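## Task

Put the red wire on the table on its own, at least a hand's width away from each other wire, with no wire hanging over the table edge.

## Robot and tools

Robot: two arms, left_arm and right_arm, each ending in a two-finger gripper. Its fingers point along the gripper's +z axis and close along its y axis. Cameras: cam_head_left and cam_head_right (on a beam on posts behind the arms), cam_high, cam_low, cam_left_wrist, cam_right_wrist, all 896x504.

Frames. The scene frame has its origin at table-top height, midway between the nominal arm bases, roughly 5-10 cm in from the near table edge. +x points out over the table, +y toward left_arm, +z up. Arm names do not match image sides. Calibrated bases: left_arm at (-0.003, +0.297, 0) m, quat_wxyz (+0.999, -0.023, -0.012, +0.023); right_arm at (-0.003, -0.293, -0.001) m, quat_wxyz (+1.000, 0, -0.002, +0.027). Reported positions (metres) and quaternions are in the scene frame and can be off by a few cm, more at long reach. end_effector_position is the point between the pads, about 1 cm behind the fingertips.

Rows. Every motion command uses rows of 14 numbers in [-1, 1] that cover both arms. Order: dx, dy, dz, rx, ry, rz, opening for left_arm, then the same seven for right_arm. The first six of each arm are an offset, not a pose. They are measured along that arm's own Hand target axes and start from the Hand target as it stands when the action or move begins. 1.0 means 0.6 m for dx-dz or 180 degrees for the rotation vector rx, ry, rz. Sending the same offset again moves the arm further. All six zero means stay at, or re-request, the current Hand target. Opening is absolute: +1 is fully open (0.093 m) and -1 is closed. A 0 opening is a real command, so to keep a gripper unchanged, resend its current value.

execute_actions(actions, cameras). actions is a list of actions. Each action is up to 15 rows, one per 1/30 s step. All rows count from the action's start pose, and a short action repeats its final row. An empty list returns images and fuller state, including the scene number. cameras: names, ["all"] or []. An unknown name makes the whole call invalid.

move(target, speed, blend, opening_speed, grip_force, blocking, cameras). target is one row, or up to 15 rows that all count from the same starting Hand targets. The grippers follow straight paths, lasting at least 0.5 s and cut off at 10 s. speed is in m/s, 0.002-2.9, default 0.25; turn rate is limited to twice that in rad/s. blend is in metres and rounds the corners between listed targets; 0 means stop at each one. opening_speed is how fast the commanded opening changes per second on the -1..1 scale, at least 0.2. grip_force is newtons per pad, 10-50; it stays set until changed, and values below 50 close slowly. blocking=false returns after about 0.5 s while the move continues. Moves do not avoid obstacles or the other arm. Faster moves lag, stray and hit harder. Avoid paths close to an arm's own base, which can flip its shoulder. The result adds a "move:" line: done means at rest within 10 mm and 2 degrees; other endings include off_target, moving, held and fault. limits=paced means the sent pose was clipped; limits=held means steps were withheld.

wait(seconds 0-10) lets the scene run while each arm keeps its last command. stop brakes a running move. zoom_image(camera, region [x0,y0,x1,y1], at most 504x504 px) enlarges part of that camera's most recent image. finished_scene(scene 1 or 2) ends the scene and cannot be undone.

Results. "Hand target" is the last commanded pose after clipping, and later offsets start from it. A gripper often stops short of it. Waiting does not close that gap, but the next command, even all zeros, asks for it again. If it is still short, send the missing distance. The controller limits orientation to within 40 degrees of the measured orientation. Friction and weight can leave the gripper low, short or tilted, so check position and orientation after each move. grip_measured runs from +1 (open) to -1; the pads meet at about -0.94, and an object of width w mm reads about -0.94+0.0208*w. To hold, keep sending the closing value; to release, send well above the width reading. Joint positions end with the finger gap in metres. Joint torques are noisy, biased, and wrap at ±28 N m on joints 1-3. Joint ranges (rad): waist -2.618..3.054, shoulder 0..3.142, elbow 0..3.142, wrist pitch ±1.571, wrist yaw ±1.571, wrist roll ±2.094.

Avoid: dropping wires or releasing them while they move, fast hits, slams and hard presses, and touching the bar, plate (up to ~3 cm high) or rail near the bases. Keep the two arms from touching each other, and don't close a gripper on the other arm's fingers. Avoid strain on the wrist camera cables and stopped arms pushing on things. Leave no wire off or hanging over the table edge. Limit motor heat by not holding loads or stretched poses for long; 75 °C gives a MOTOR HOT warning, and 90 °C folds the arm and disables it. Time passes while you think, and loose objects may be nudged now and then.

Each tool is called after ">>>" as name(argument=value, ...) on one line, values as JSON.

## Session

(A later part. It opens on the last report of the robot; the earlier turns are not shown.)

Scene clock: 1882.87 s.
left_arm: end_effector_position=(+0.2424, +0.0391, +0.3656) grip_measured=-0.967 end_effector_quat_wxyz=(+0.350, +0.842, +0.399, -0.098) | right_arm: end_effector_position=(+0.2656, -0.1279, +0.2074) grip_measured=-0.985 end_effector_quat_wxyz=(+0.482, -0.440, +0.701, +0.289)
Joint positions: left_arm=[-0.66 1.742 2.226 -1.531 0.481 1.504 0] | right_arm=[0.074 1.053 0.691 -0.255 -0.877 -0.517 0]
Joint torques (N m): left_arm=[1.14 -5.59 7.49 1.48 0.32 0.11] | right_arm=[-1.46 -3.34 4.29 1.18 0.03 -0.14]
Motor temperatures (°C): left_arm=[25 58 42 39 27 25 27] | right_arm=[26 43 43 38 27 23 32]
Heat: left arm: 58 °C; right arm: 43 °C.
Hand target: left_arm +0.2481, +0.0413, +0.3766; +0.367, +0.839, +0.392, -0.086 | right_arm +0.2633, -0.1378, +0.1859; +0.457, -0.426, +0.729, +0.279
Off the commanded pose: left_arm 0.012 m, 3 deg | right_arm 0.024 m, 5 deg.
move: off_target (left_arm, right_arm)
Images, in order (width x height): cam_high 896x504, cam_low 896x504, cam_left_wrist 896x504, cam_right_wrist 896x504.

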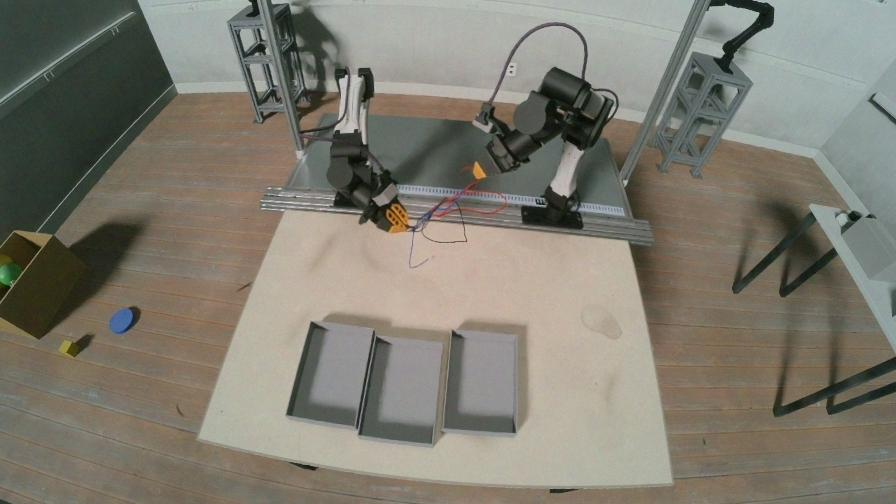

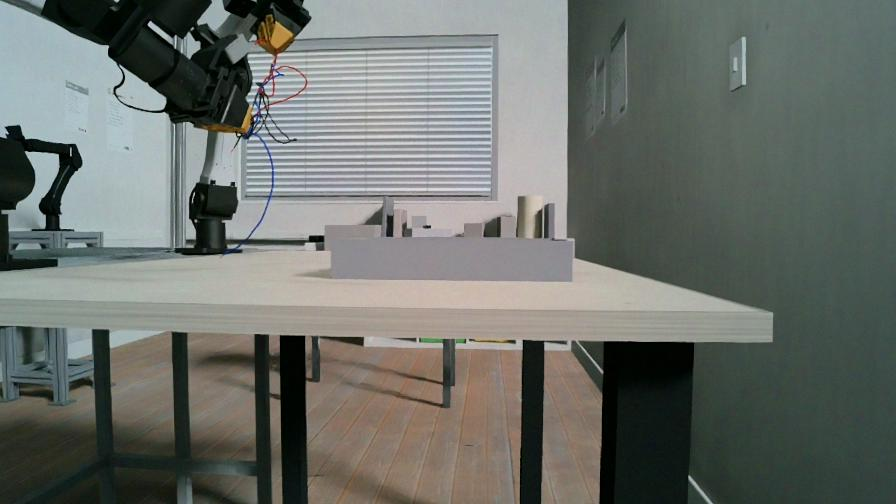

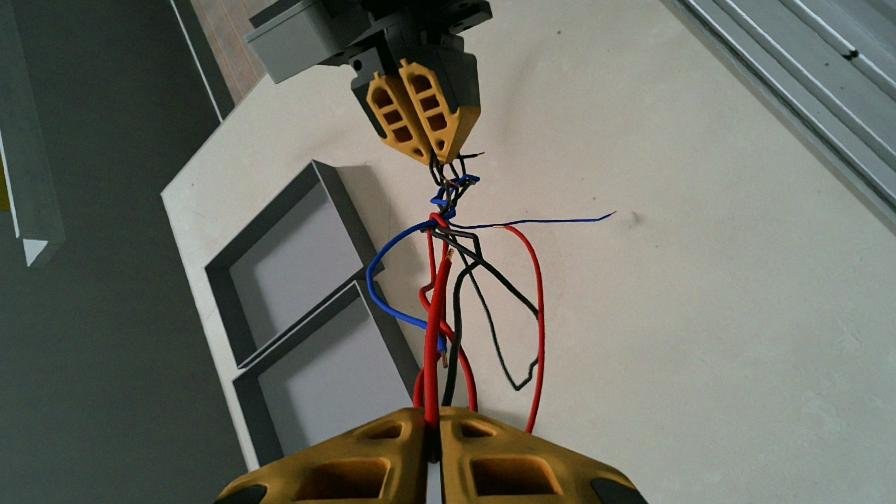

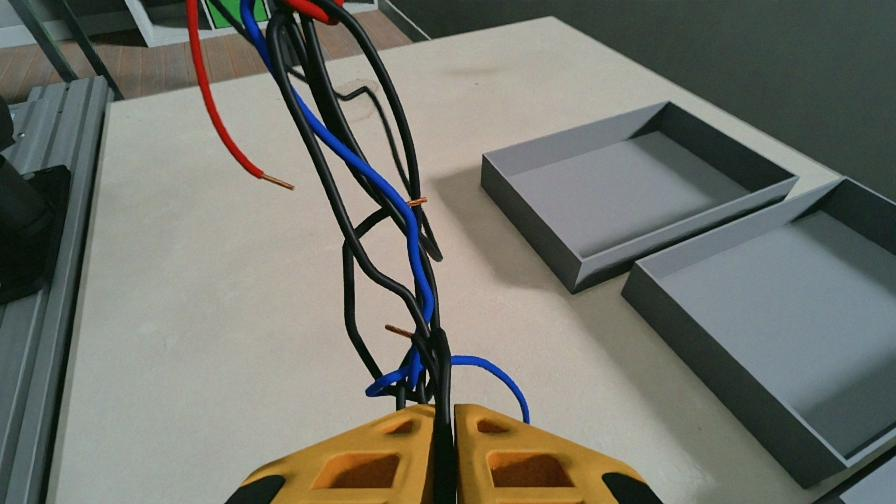

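>>> move(target=[0.043,0.05,0.008,0,0,0,-1,0.11,-0.085,0.039,0,0,0,-1], speed=0.08, cameras=["cam_left_wrist","cam_right_wrist","cam_low","cam_high"])

>>> zoom_image(camera="cam_left_wrist", region=[300, 150, 640, 490])

>>> zoom_image(camera="cam_low", region=[215, 30, 375, 220])

Scene clock: 1889.70 s.
left_arm: end_effector_position=(+0.2823, +0.0348, +0.3563) grip_measured=-0.967 end_effector_quat_wxyz=(+0.343, +0.841, +0.405, -0.103) | right_arm: end_effector_position=(+0.3018, -0.1517, +0.1521) grip_measured=-0.985 end_effector_quat_wxyz=(+0.496, -0.455, +0.675, +0.301)
Joint positions: left_arm=[-0.6 1.914 2.418 -1.597 0.509 1.557 0] | right_arm=[-0.067 1.334 0.621 0.002 -1.042 -0.684 0]
Joint torques (N m): left_arm=[1.72 -8.13 8.18 1.47 0.42 0.12] | right_arm=[-2.36 -3 2.97 0.99 0.42 -0.02]
Motor temperatures (°C): left_arm=[25 56 43 38 27 25 27] | right_arm=[26 42 42 37 27 23 32]
Heat: left arm: 56 °C; right arm: 42 °C.
Hand target: left_arm +0.2879, +0.0407, +0.3784; +0.367, +0.839, +0.392, -0.086 | right_arm +0.3035, -0.1679, +0.1152; +0.457, -0.426, +0.729, +0.279
Off the commanded pose: left_arm 0.024 m, 4 deg | right_arm 0.040 m, 9 deg.
joint read past its limit (left arm) — joint 4 (wrist pitch), lower limit.
joint sent to its limit (left arm) — joint 4 (wrist pitch), lower limit. The joint targets still meet the commanded pose.
move: off_target (left_arm, right_arm)
Images, in order (width x height): cam_high 896x504, cam_low 896x504, cam_left_wrist 896x504, cam_right_wrist 896x504.

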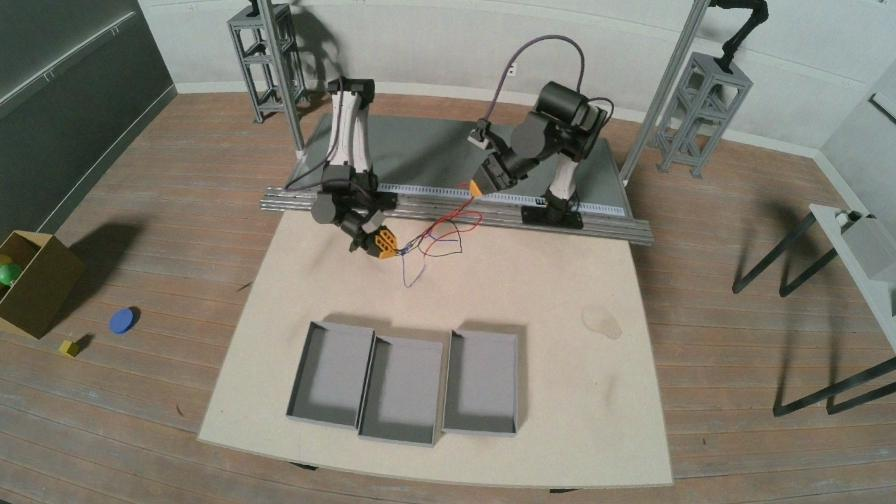

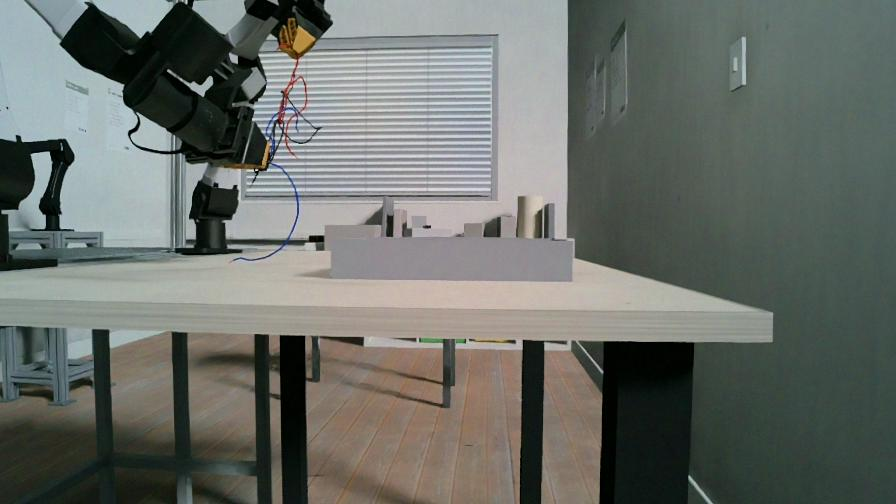

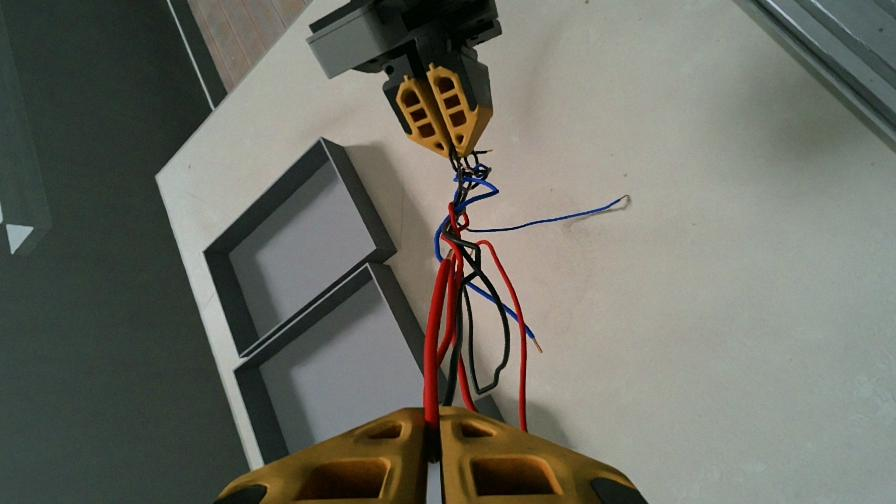

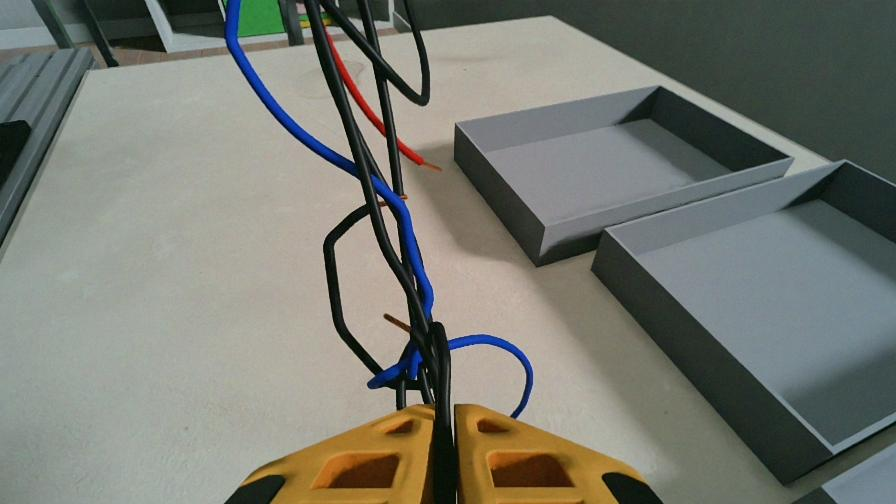

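Scaled by 1.482 from the camera's 896x504 image, which has a finer 1280x720 frame.

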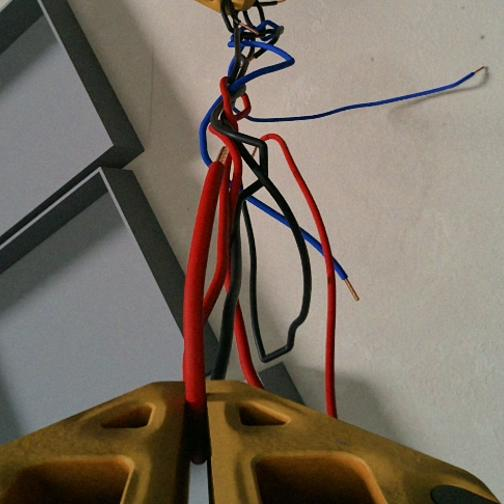

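Scaled by 2.653 from the camera's 896x504 image, which has a finer 1280x720 frame.

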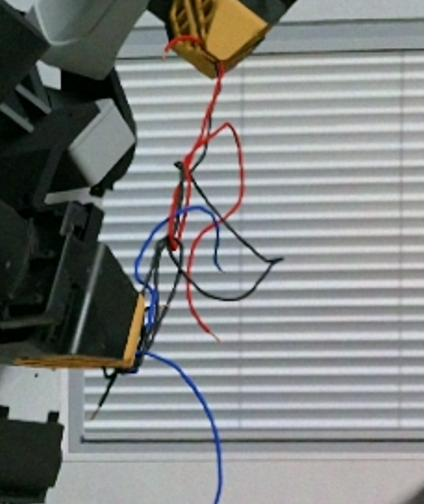

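>>> move(target=[-0.01,0,-0.02,0,0,0,-1,0.06,-0.01,0.0,0,0,0,-1], speed=0.08, cameras=["cam_left_wrist","cam_right_wrist","cam_low"])

>>> zoom_image(camera="cam_low", region=[215, 30, 375, 220])

>>> zoom_image(camera="cam_left_wrist", region=[380, 150, 580, 450])

Scene clock: 1894.47 s.
left_arm: end_effector_position=(+0.2798, +0.0351, +0.3557) grip_measured=-0.967 end_effector_quat_wxyz=(+0.340, +0.841, +0.406, -0.109) | right_arm: end_effector_position=(+0.2927, -0.1609, +0.1356) grip_measured=-0.985 end_effector_quat_wxyz=(+0.515, -0.472, +0.640, +0.319)
Joint positions: left_arm=[-0.6 1.914 2.418 -1.607 0.517 1.557 0] | right_arm=[-0.133 1.399 0.556 0.09 -1.17 -0.791 0]
Joint torques (N m): left_arm=[1.85 -10.37 8.13 1.59 0.37 0] | right_arm=[-3.7 -2.21 2.14 0.63 1.03 0]
Motor temperatures (°C): left_arm=[25 55 42 38 27 25 27] | right_arm=[26 42 41 37 27 23 32]
Heat: left arm: 55 °C; right arm: 42 °C.
Hand target: left_arm +0.2821, +0.0453, +0.3896; +0.367, +0.839, +0.392, -0.086 | right_arm +0.3008, -0.1839, +0.0825; +0.457, -0.426, +0.729, +0.279
Off the commanded pose: left_arm 0.035 m, 4 deg | right_arm 0.058 m, 14 deg.
joint read past its limit (left arm) — joint 4 (wrist pitch), lower limit.
joint sent to its limit (left arm) — joint 4 (wrist pitch), lower limit. The joint targets are off in orientation, not in position.
move: off_target (left_arm, right_arm)
Images, in order (width x height): cam_low 896x504, cam_left_wrist 896x504, cam_right_wrist 896x504.

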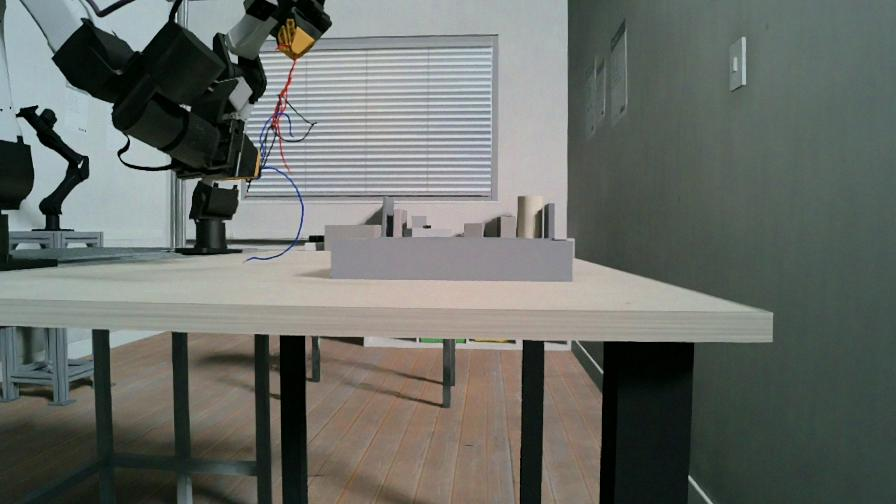

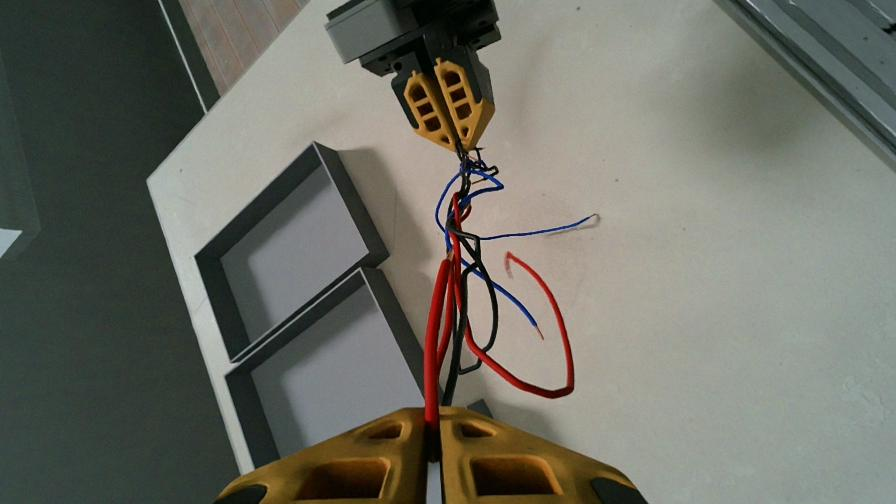

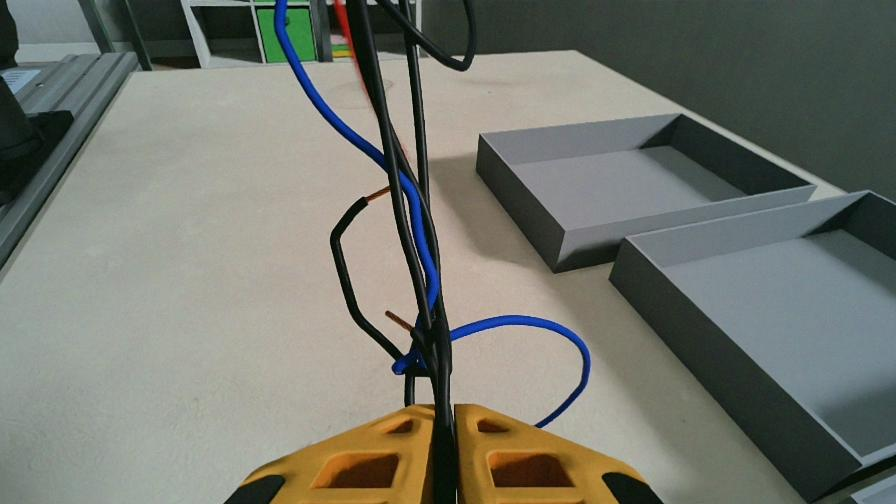

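Scaled by 2.653 from the camera's 896x504 image, which has a finer 1280x720 frame.

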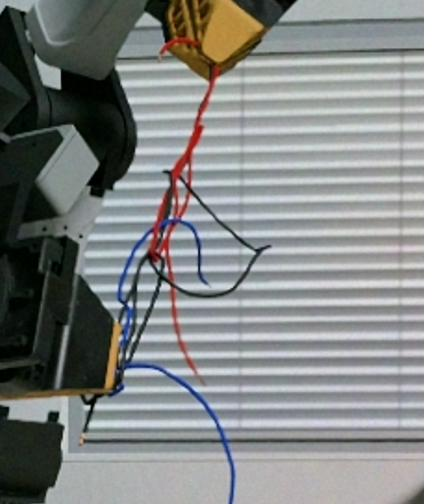

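Scaled by 1.680 from the camera's 896x504 image, which has a finer 1280x720 frame.

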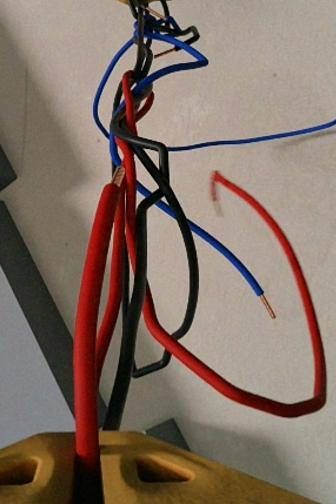

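>>> move(target=[0.063,-0.044,-0.064,0,0,0,-1,0.045,-0.032,-0.05,0,0,0,-1], speed=0.08, cameras=["cam_left_wrist","cam_right_wrist","cam_low"])

>>> zoom_image(camera="cam_low", region=[215, 30, 375, 220])

>>> zoom_image(camera="cam_left_wrist", region=[380, 150, 580, 450])

Scene clock: 1901.87 s.
left_arm: end_effector_position=(+0.2825, +0.0985, +0.3700) grip_measured=-0.967 end_effector_quat_wxyz=(+0.381, +0.824, +0.409, -0.092) | right_arm: end_effector_position=(+0.2928, -0.2216, +0.0803) grip_measured=-0.986 end_effector_quat_wxyz=(+0.472, -0.420, +0.714, +0.301)
Joint positions: left_arm=[-0.408 1.754 2.248 -1.595 0.615 1.703 0] | right_arm=[-0.347 1.557 0.595 -0.198 -1.15 -1.086 0]
Joint torques (N m): left_arm=[1.09 -7.61 6.52 1.42 0.31 0.11] | right_arm=[0.43 -5.23 6.01 0.87 0.03 -0.02]
Motor temperatures (°C): left_arm=[25 57 42 38 27 25 27] | right_arm=[26 41 40 36 28 23 32]
Heat: left arm: 57 °C; right arm: 41 °C.
Hand target: left_arm +0.2832, +0.1053, +0.3863; +0.367, +0.839, +0.392, -0.086 | right_arm +0.2989, -0.2270, +0.0707; +0.457, -0.426, +0.729, +0.279
Off the commanded pose: left_arm 0.018 m, 3 deg | right_arm 0.013 m, 4 deg.
joint read past its limit (left arm) — joint 4 (wrist pitch), lower limit.
joint sent to its limit (left arm) — joint 4 (wrist pitch), lower limit. The joint targets are off in orientation, not in position.
move: off_target (left_arm, right_arm)
Images, in order (width x height): cam_low 896x504, cam_left_wrist 896x504, cam_right_wrist 896x504.

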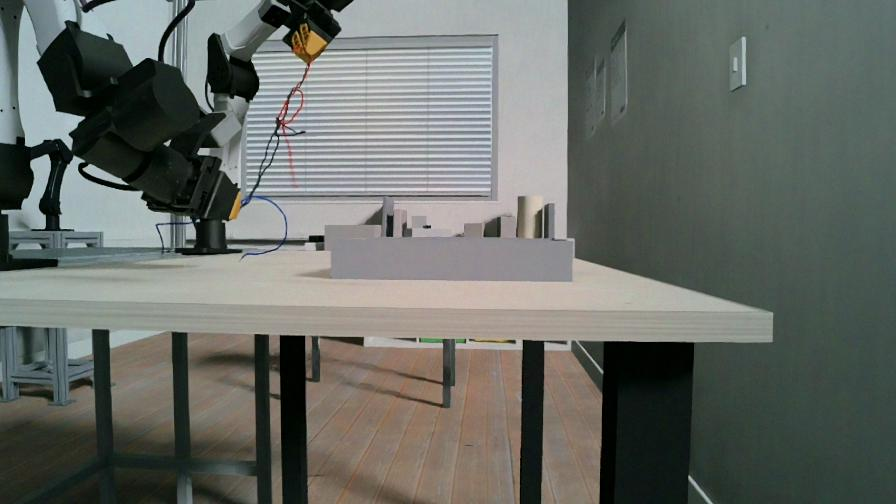

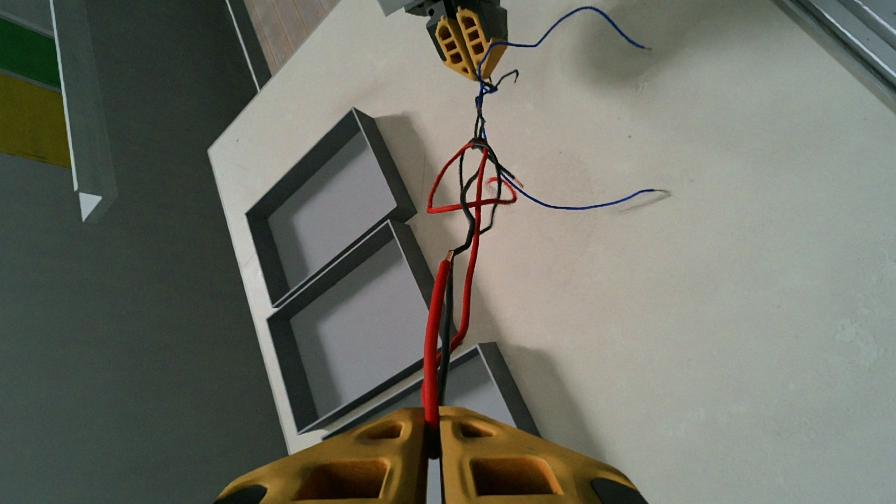

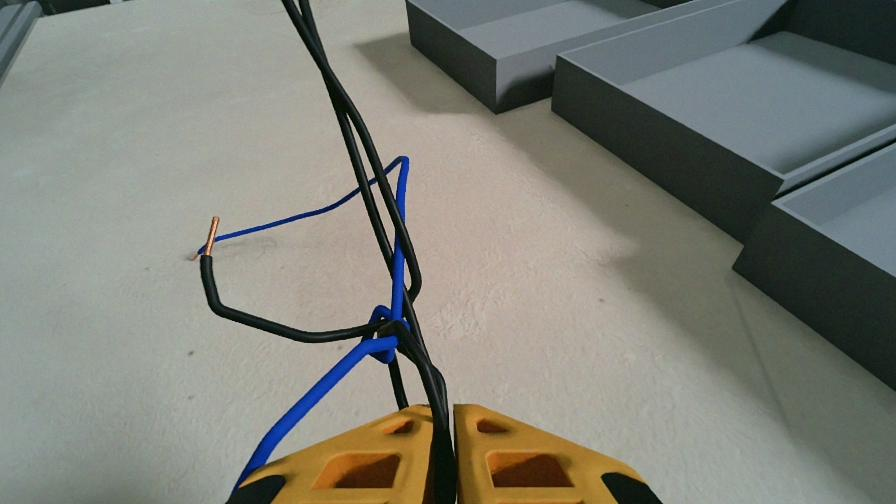

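Scaled by 2.653 from the camera's 896x504 image, which has a finer 1280x720 frame.

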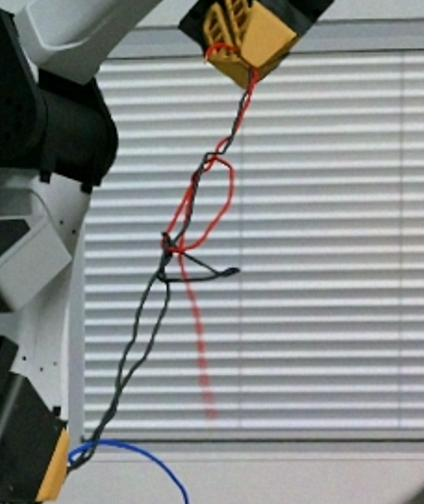

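Scaled by 1.680 from the camera's 896x504 image, which has a finer 1280x720 frame.

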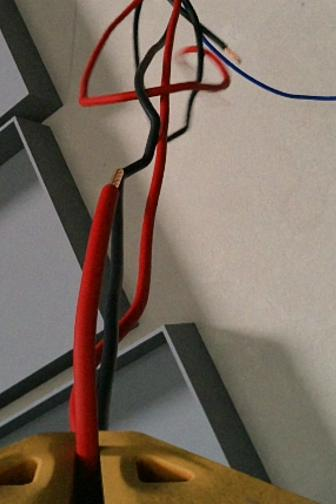

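>>> move(target=[0.25,-0.275,0.385,0,0,0,-1,0.05,0,0.024,0,0,0,-1], speed=0.12, cameras=["cam_left_wrist","cam_right_wrist","cam_low","cam_high"])

>>> zoom_image(camera="cam_high", region=[350, 200, 530, 320])

>>> zoom_image(camera="cam_left_wrist", region=[300, 100, 640, 440])

Scene clock: 1916.20 s.
left_arm: end_effector_position=(+0.2954, +0.1078, +0.0659) grip_measured=-0.967 end_effector_quat_wxyz=(+0.358, +0.839, +0.400, -0.088) | right_arm: end_effector_position=(+0.3018, -0.2283, +0.0445) grip_measured=-0.986 end_effector_quat_wxyz=(+0.463, -0.423, +0.727, +0.280)
Joint positions: left_arm=[-0.34 1.679 0.901 -0.418 0.613 1.832 0] | right_arm=[-0.347 1.687 0.569 -0.034 -1.098 -1.087 0]
Joint torques (N m): left_arm=[0.34 -5.03 5.15 1.37 0.52 0.09] | right_arm=[0.84 -5.97 3.43 1.09 -0.46 0.03]
Motor temperatures (°C): left_arm=[25 55 42 38 27 25 27] | right_arm=[26 42 40 35 28 23 32]
Heat: left arm: 55 °C; right arm: 42 °C.
Hand target: left_arm +0.2990, +0.1064, +0.0655; +0.367, +0.839, +0.392, -0.086 | right_arm +0.2985, -0.2266, +0.0374; +0.457, -0.426, +0.729, +0.279
Off the commanded pose: left_arm 0.004 m, 1 deg | right_arm 0.008 m, 1 deg.
move: done
Images, in order (width x height): cam_high 896x504, cam_low 896x504, cam_left_wrist 896x504, cam_right_wrist 896x504.

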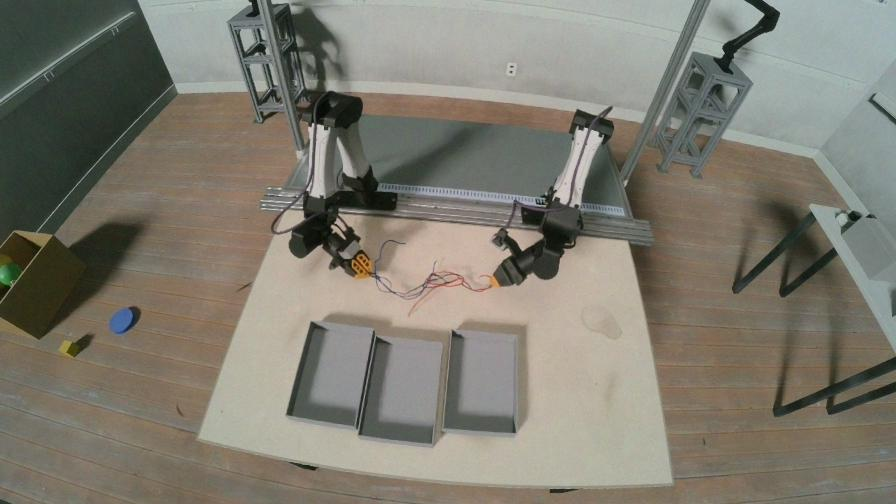

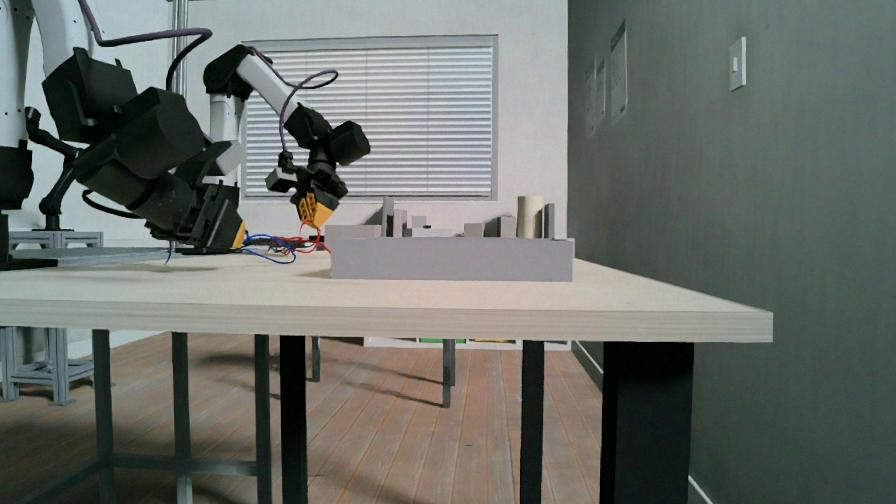

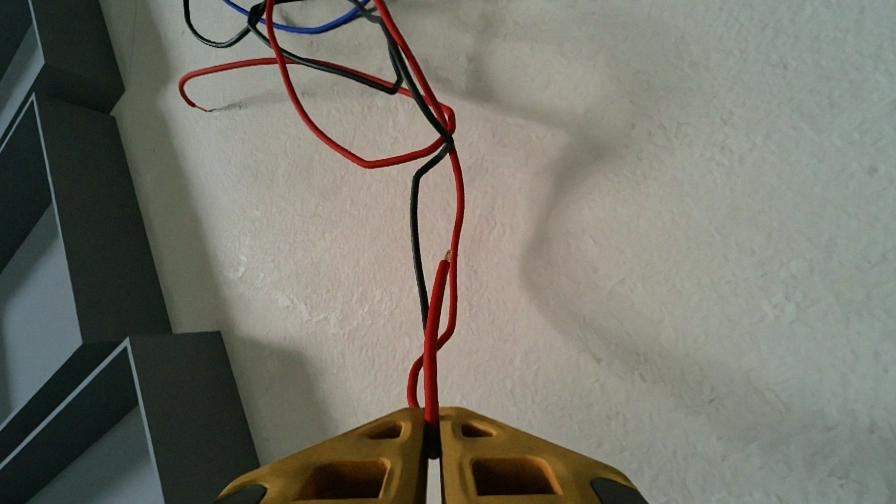

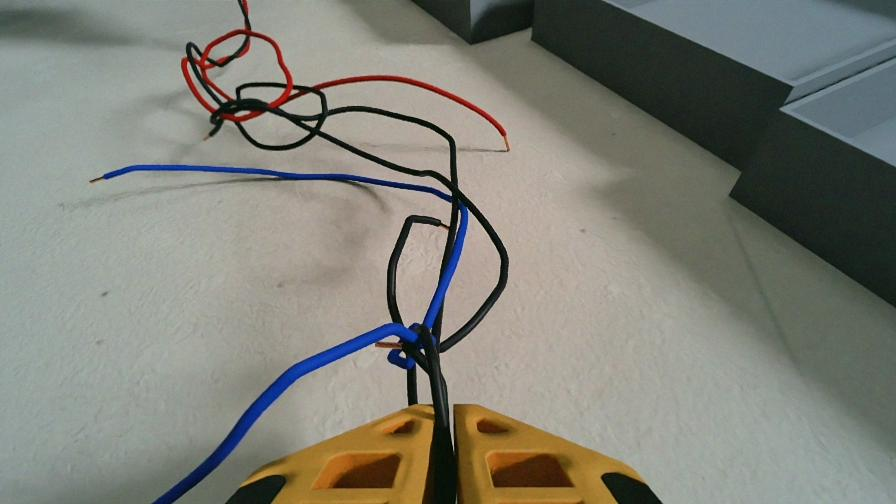

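Scaled by 2.800 from the camera's 896x504 image, which has a finer 1280x720 frame.

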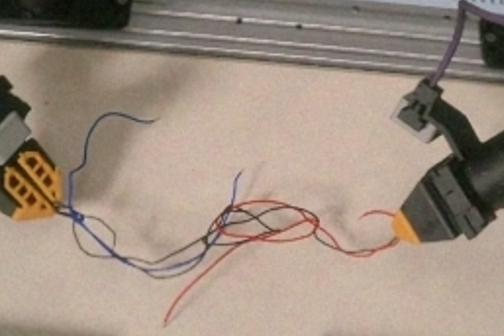

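Scaled by 1.482 from the camera's 896x504 image, which has a finer 1280x720 frame.

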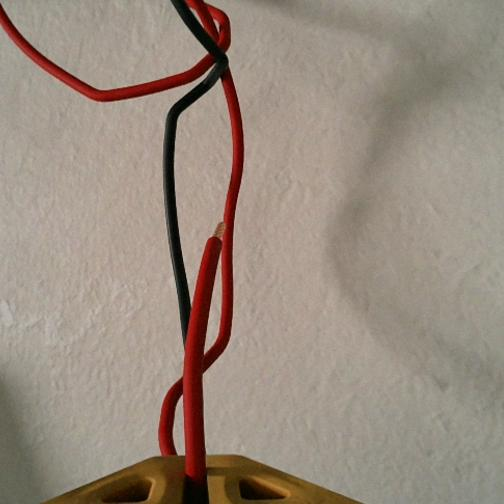

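>>> move(target=[[0,-0.01,0.055,0,0,0,-1,0,0,0,0,0,0,-1],[0,-0.01,0.055,0,0,0,-0.6,0,0,0,0,0,0,-1],[0,-0.01,-0.03,0,0,0,-0.6,0,0,0,0,0,0,-1]], speed=0.1, cameras=["cam_left_wrist","cam_low","cam_right_wrist","cam_high"])

>>> zoom_image(camera="cam_left_wrist", region=[300, 100, 640, 440])

Scene clock: 1923.83 s.
left_arm: end_effector_position=(+0.2816, +0.1241, +0.0555) grip_measured=-0.602 end_effector_quat_wxyz=(+0.343, +0.839, +0.409, -0.104) | right_arm: end_effector_position=(+0.3019, -0.2283, +0.0445) grip_measured=-0.986 end_effector_quat_wxyz=(+0.463, -0.423, +0.727, +0.280)
Joint positions: left_arm=[-0.298 1.664 0.86 -0.464 0.624 1.879 0.016] | right_arm=[-0.347 1.687 0.569 -0.034 -1.097 -1.087 0]
Joint torques (N m): left_arm=[0.27 -7.8 7.41 0.94 0.56 0.08] | right_arm=[0.64 -5.75 3.08 1.11 -0.53 0.01]
Heat: left arm: 53 °C; right arm: 42 °C.
Hand target: left_arm +0.2922, +0.1211, +0.0752; +0.367, +0.839, +0.392, -0.086 | right_arm +0.2985, -0.2265, +0.0374; +0.457, -0.426, +0.729, +0.279
Off the commanded pose: left_arm 0.022 m, 4 deg | right_arm 0.008 m, 1 deg.
move: off_target (left_arm)
Images, in order (width x height): cam_high 896x504, cam_low 896x504, cam_left_wrist 896x504, cam_right_wrist 896x504.

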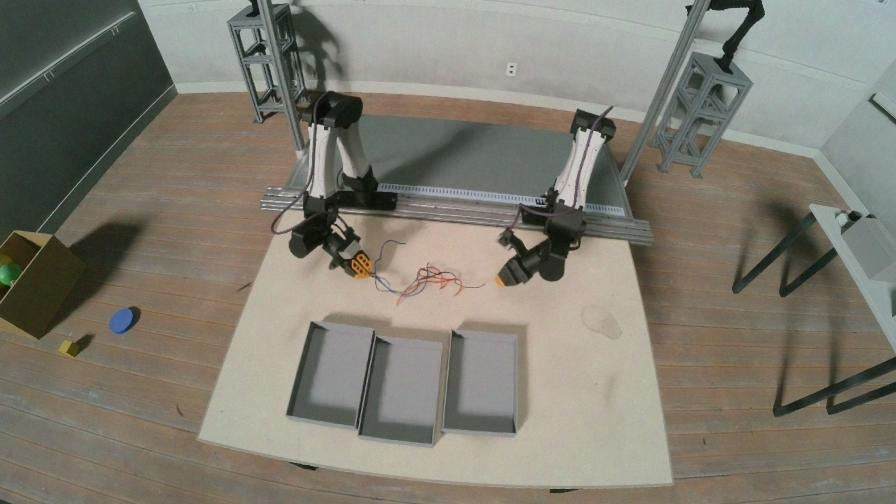

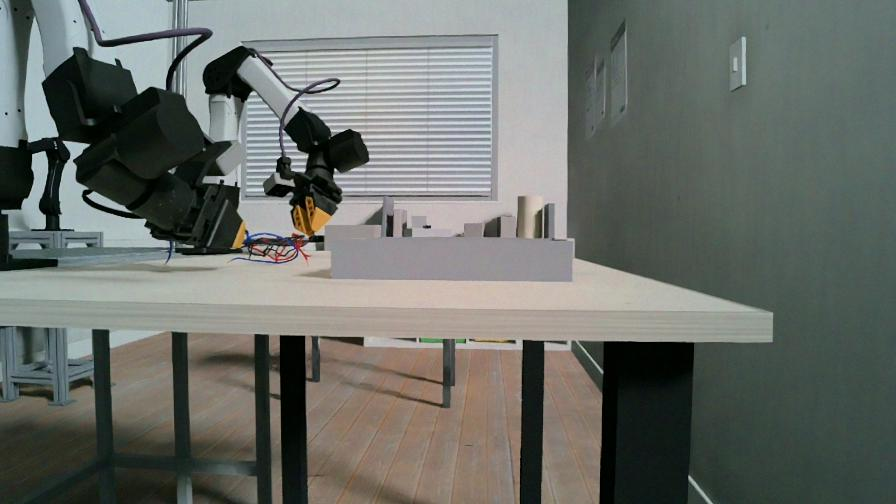

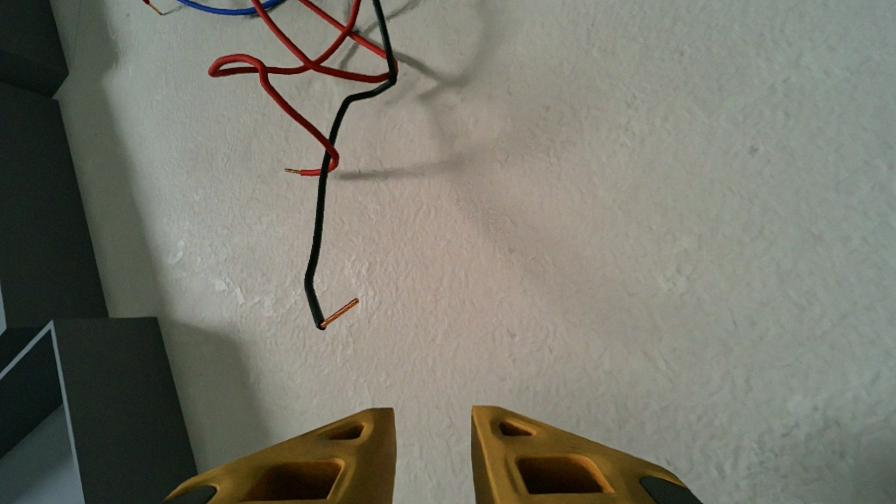

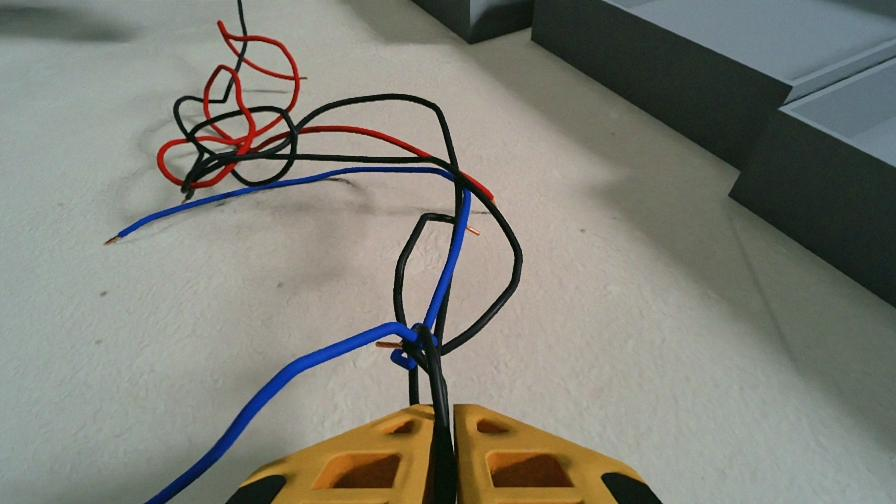

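Scaled by 1.482 from the camera's 896x504 image, which has a finer 1280x720 frame.

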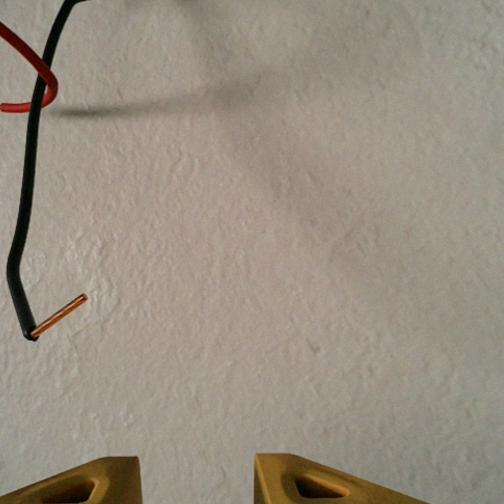

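>>> move(target=[-0.076,0.054,0.145,0,0,-0.29,-0.6,0,0,0,0,0,0,-1], speed=0.2, cameras=["cam_left_wrist"])

>>> zoom_image(camera="cam_left_wrist", region=[250, 150, 600, 500])

Scene clock: 1939.13 s.
left_arm: end_effector_position=(+0.2865, +0.0305, +0.0439) grip_measured=-0.602 end_effector_quat_wxyz=(+0.274, +0.580, +0.728, -0.242) | right_arm: end_effector_position=(+0.3019, -0.2283, +0.0445) grip_measured=-0.986 end_effector_quat_wxyz=(+0.463, -0.423, +0.727, +0.280)
Joint positions: left_arm=[-0.579 1.804 0.919 -0.195 0.521 0.675 0.016] | right_arm=[-0.347 1.687 0.569 -0.034 -1.097 -1.087 0]
Joint torques (N m): left_arm=[-0.96 -5.61 7.38 1.74 0.26 -0.12] | right_arm=[0.65 -5.79 3 1.09 -0.46 -0.01]
Heat: left arm: 52 °C; right arm: 42 °C.
Hand target: left_arm +0.2972, +0.0208, +0.0505; +0.292, +0.581, +0.721, -0.239 | right_arm +0.2985, -0.2265, +0.0374; +0.457, -0.426, +0.729, +0.279
Off the commanded pose: left_arm 0.016 m, 2 deg | right_arm 0.008 m, 1 deg.
move: off_target (left_arm)
Images, in order (width x height): cam_left_wrist 896x504.

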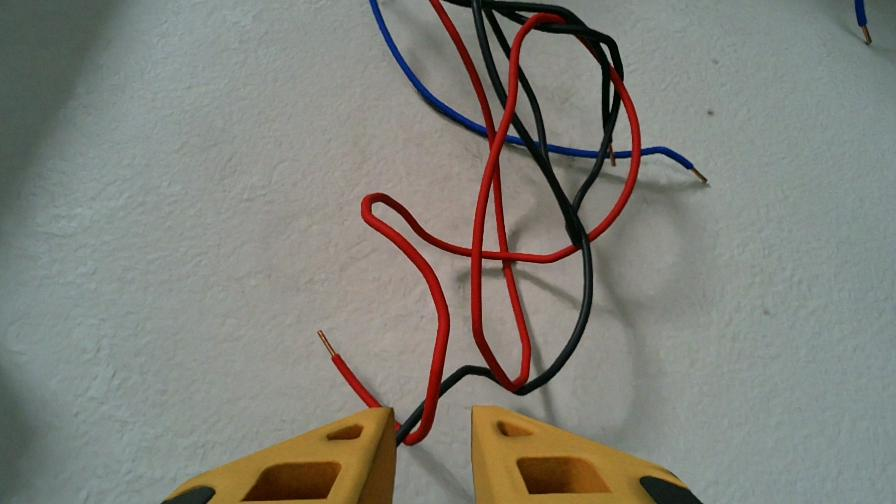

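Scaled by 1.440 from the camera's 896x504 image, which has a finer 1280x720 frame.

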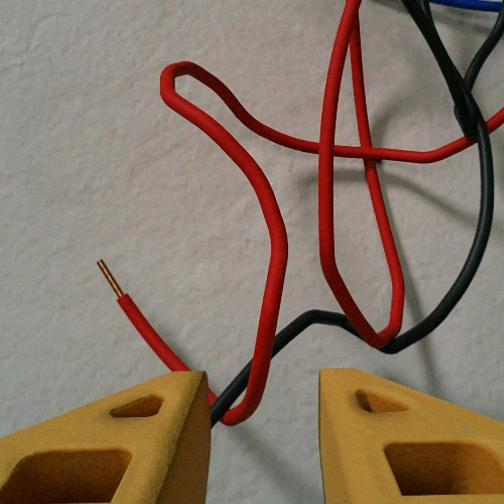

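>>> move(target=[[-0.02,-0.003,0.01,0,0,0,-0.65,0,0,0,0,0,0,-1],[-0.02,-0.003,0.055,0,0,0,-0.65,0,0,0,0,0,0,-1]], speed=0.1, cameras=["cam_left_wrist"])

>>> zoom_image(camera="cam_left_wrist", region=[300, 250, 560, 504])

Scene clock: 1944.90 s.
left_arm: end_effector_position=(+0.2914, +0.0003, +0.0282) grip_measured=-0.648 end_effector_quat_wxyz=(+0.272, +0.581, +0.728, -0.241) | right_arm: end_effector_position=(+0.3019, -0.2284, +0.0444) grip_measured=-0.986 end_effector_quat_wxyz=(+0.463, -0.423, +0.727, +0.279)
Joint positions: left_arm=[-0.648 1.908 0.971 -0.115 0.484 0.608 0.014] | right_arm=[-0.347 1.687 0.569 -0.034 -1.096 -1.087 0]
Joint torques (N m): left_arm=[-0.85 -6.32 7.36 1.81 0.25 -0.13] | right_arm=[0.81 -6.02 3.14 1.11 -0.4 0.08]
Heat: left arm: 51 °C; right arm: 43 °C.
Hand target: left_arm +0.3021, -0.0105, +0.0352; +0.292, +0.581, +0.722, -0.238 | right_arm +0.2985, -0.2266, +0.0374; +0.457, -0.426, +0.729, +0.279
Off the commanded pose: left_arm 0.017 m, 2 deg | right_arm 0.008 m, 1 deg.
move: off_target (left_arm)
Images, in order (width x height): cam_left_wrist 896x504.

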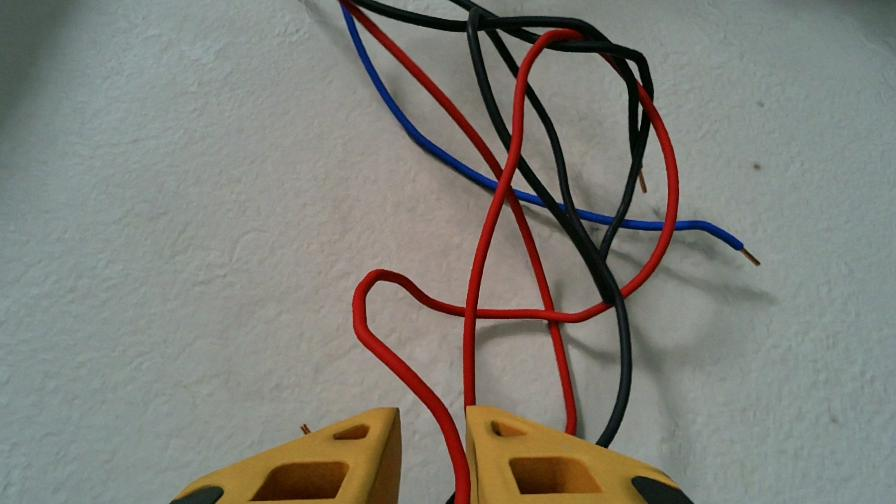

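Scaled by 1.938 from the camera's 896x504 image, which has a finer 1280x720 frame.

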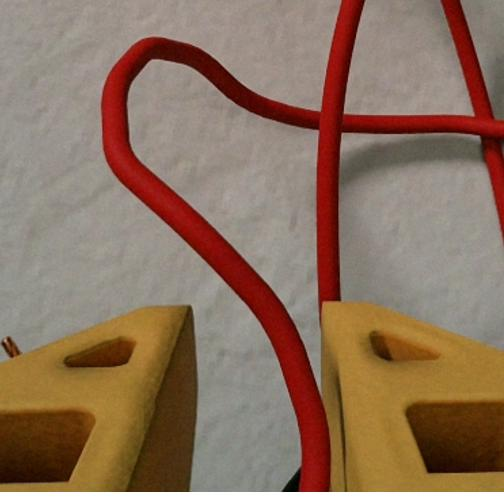

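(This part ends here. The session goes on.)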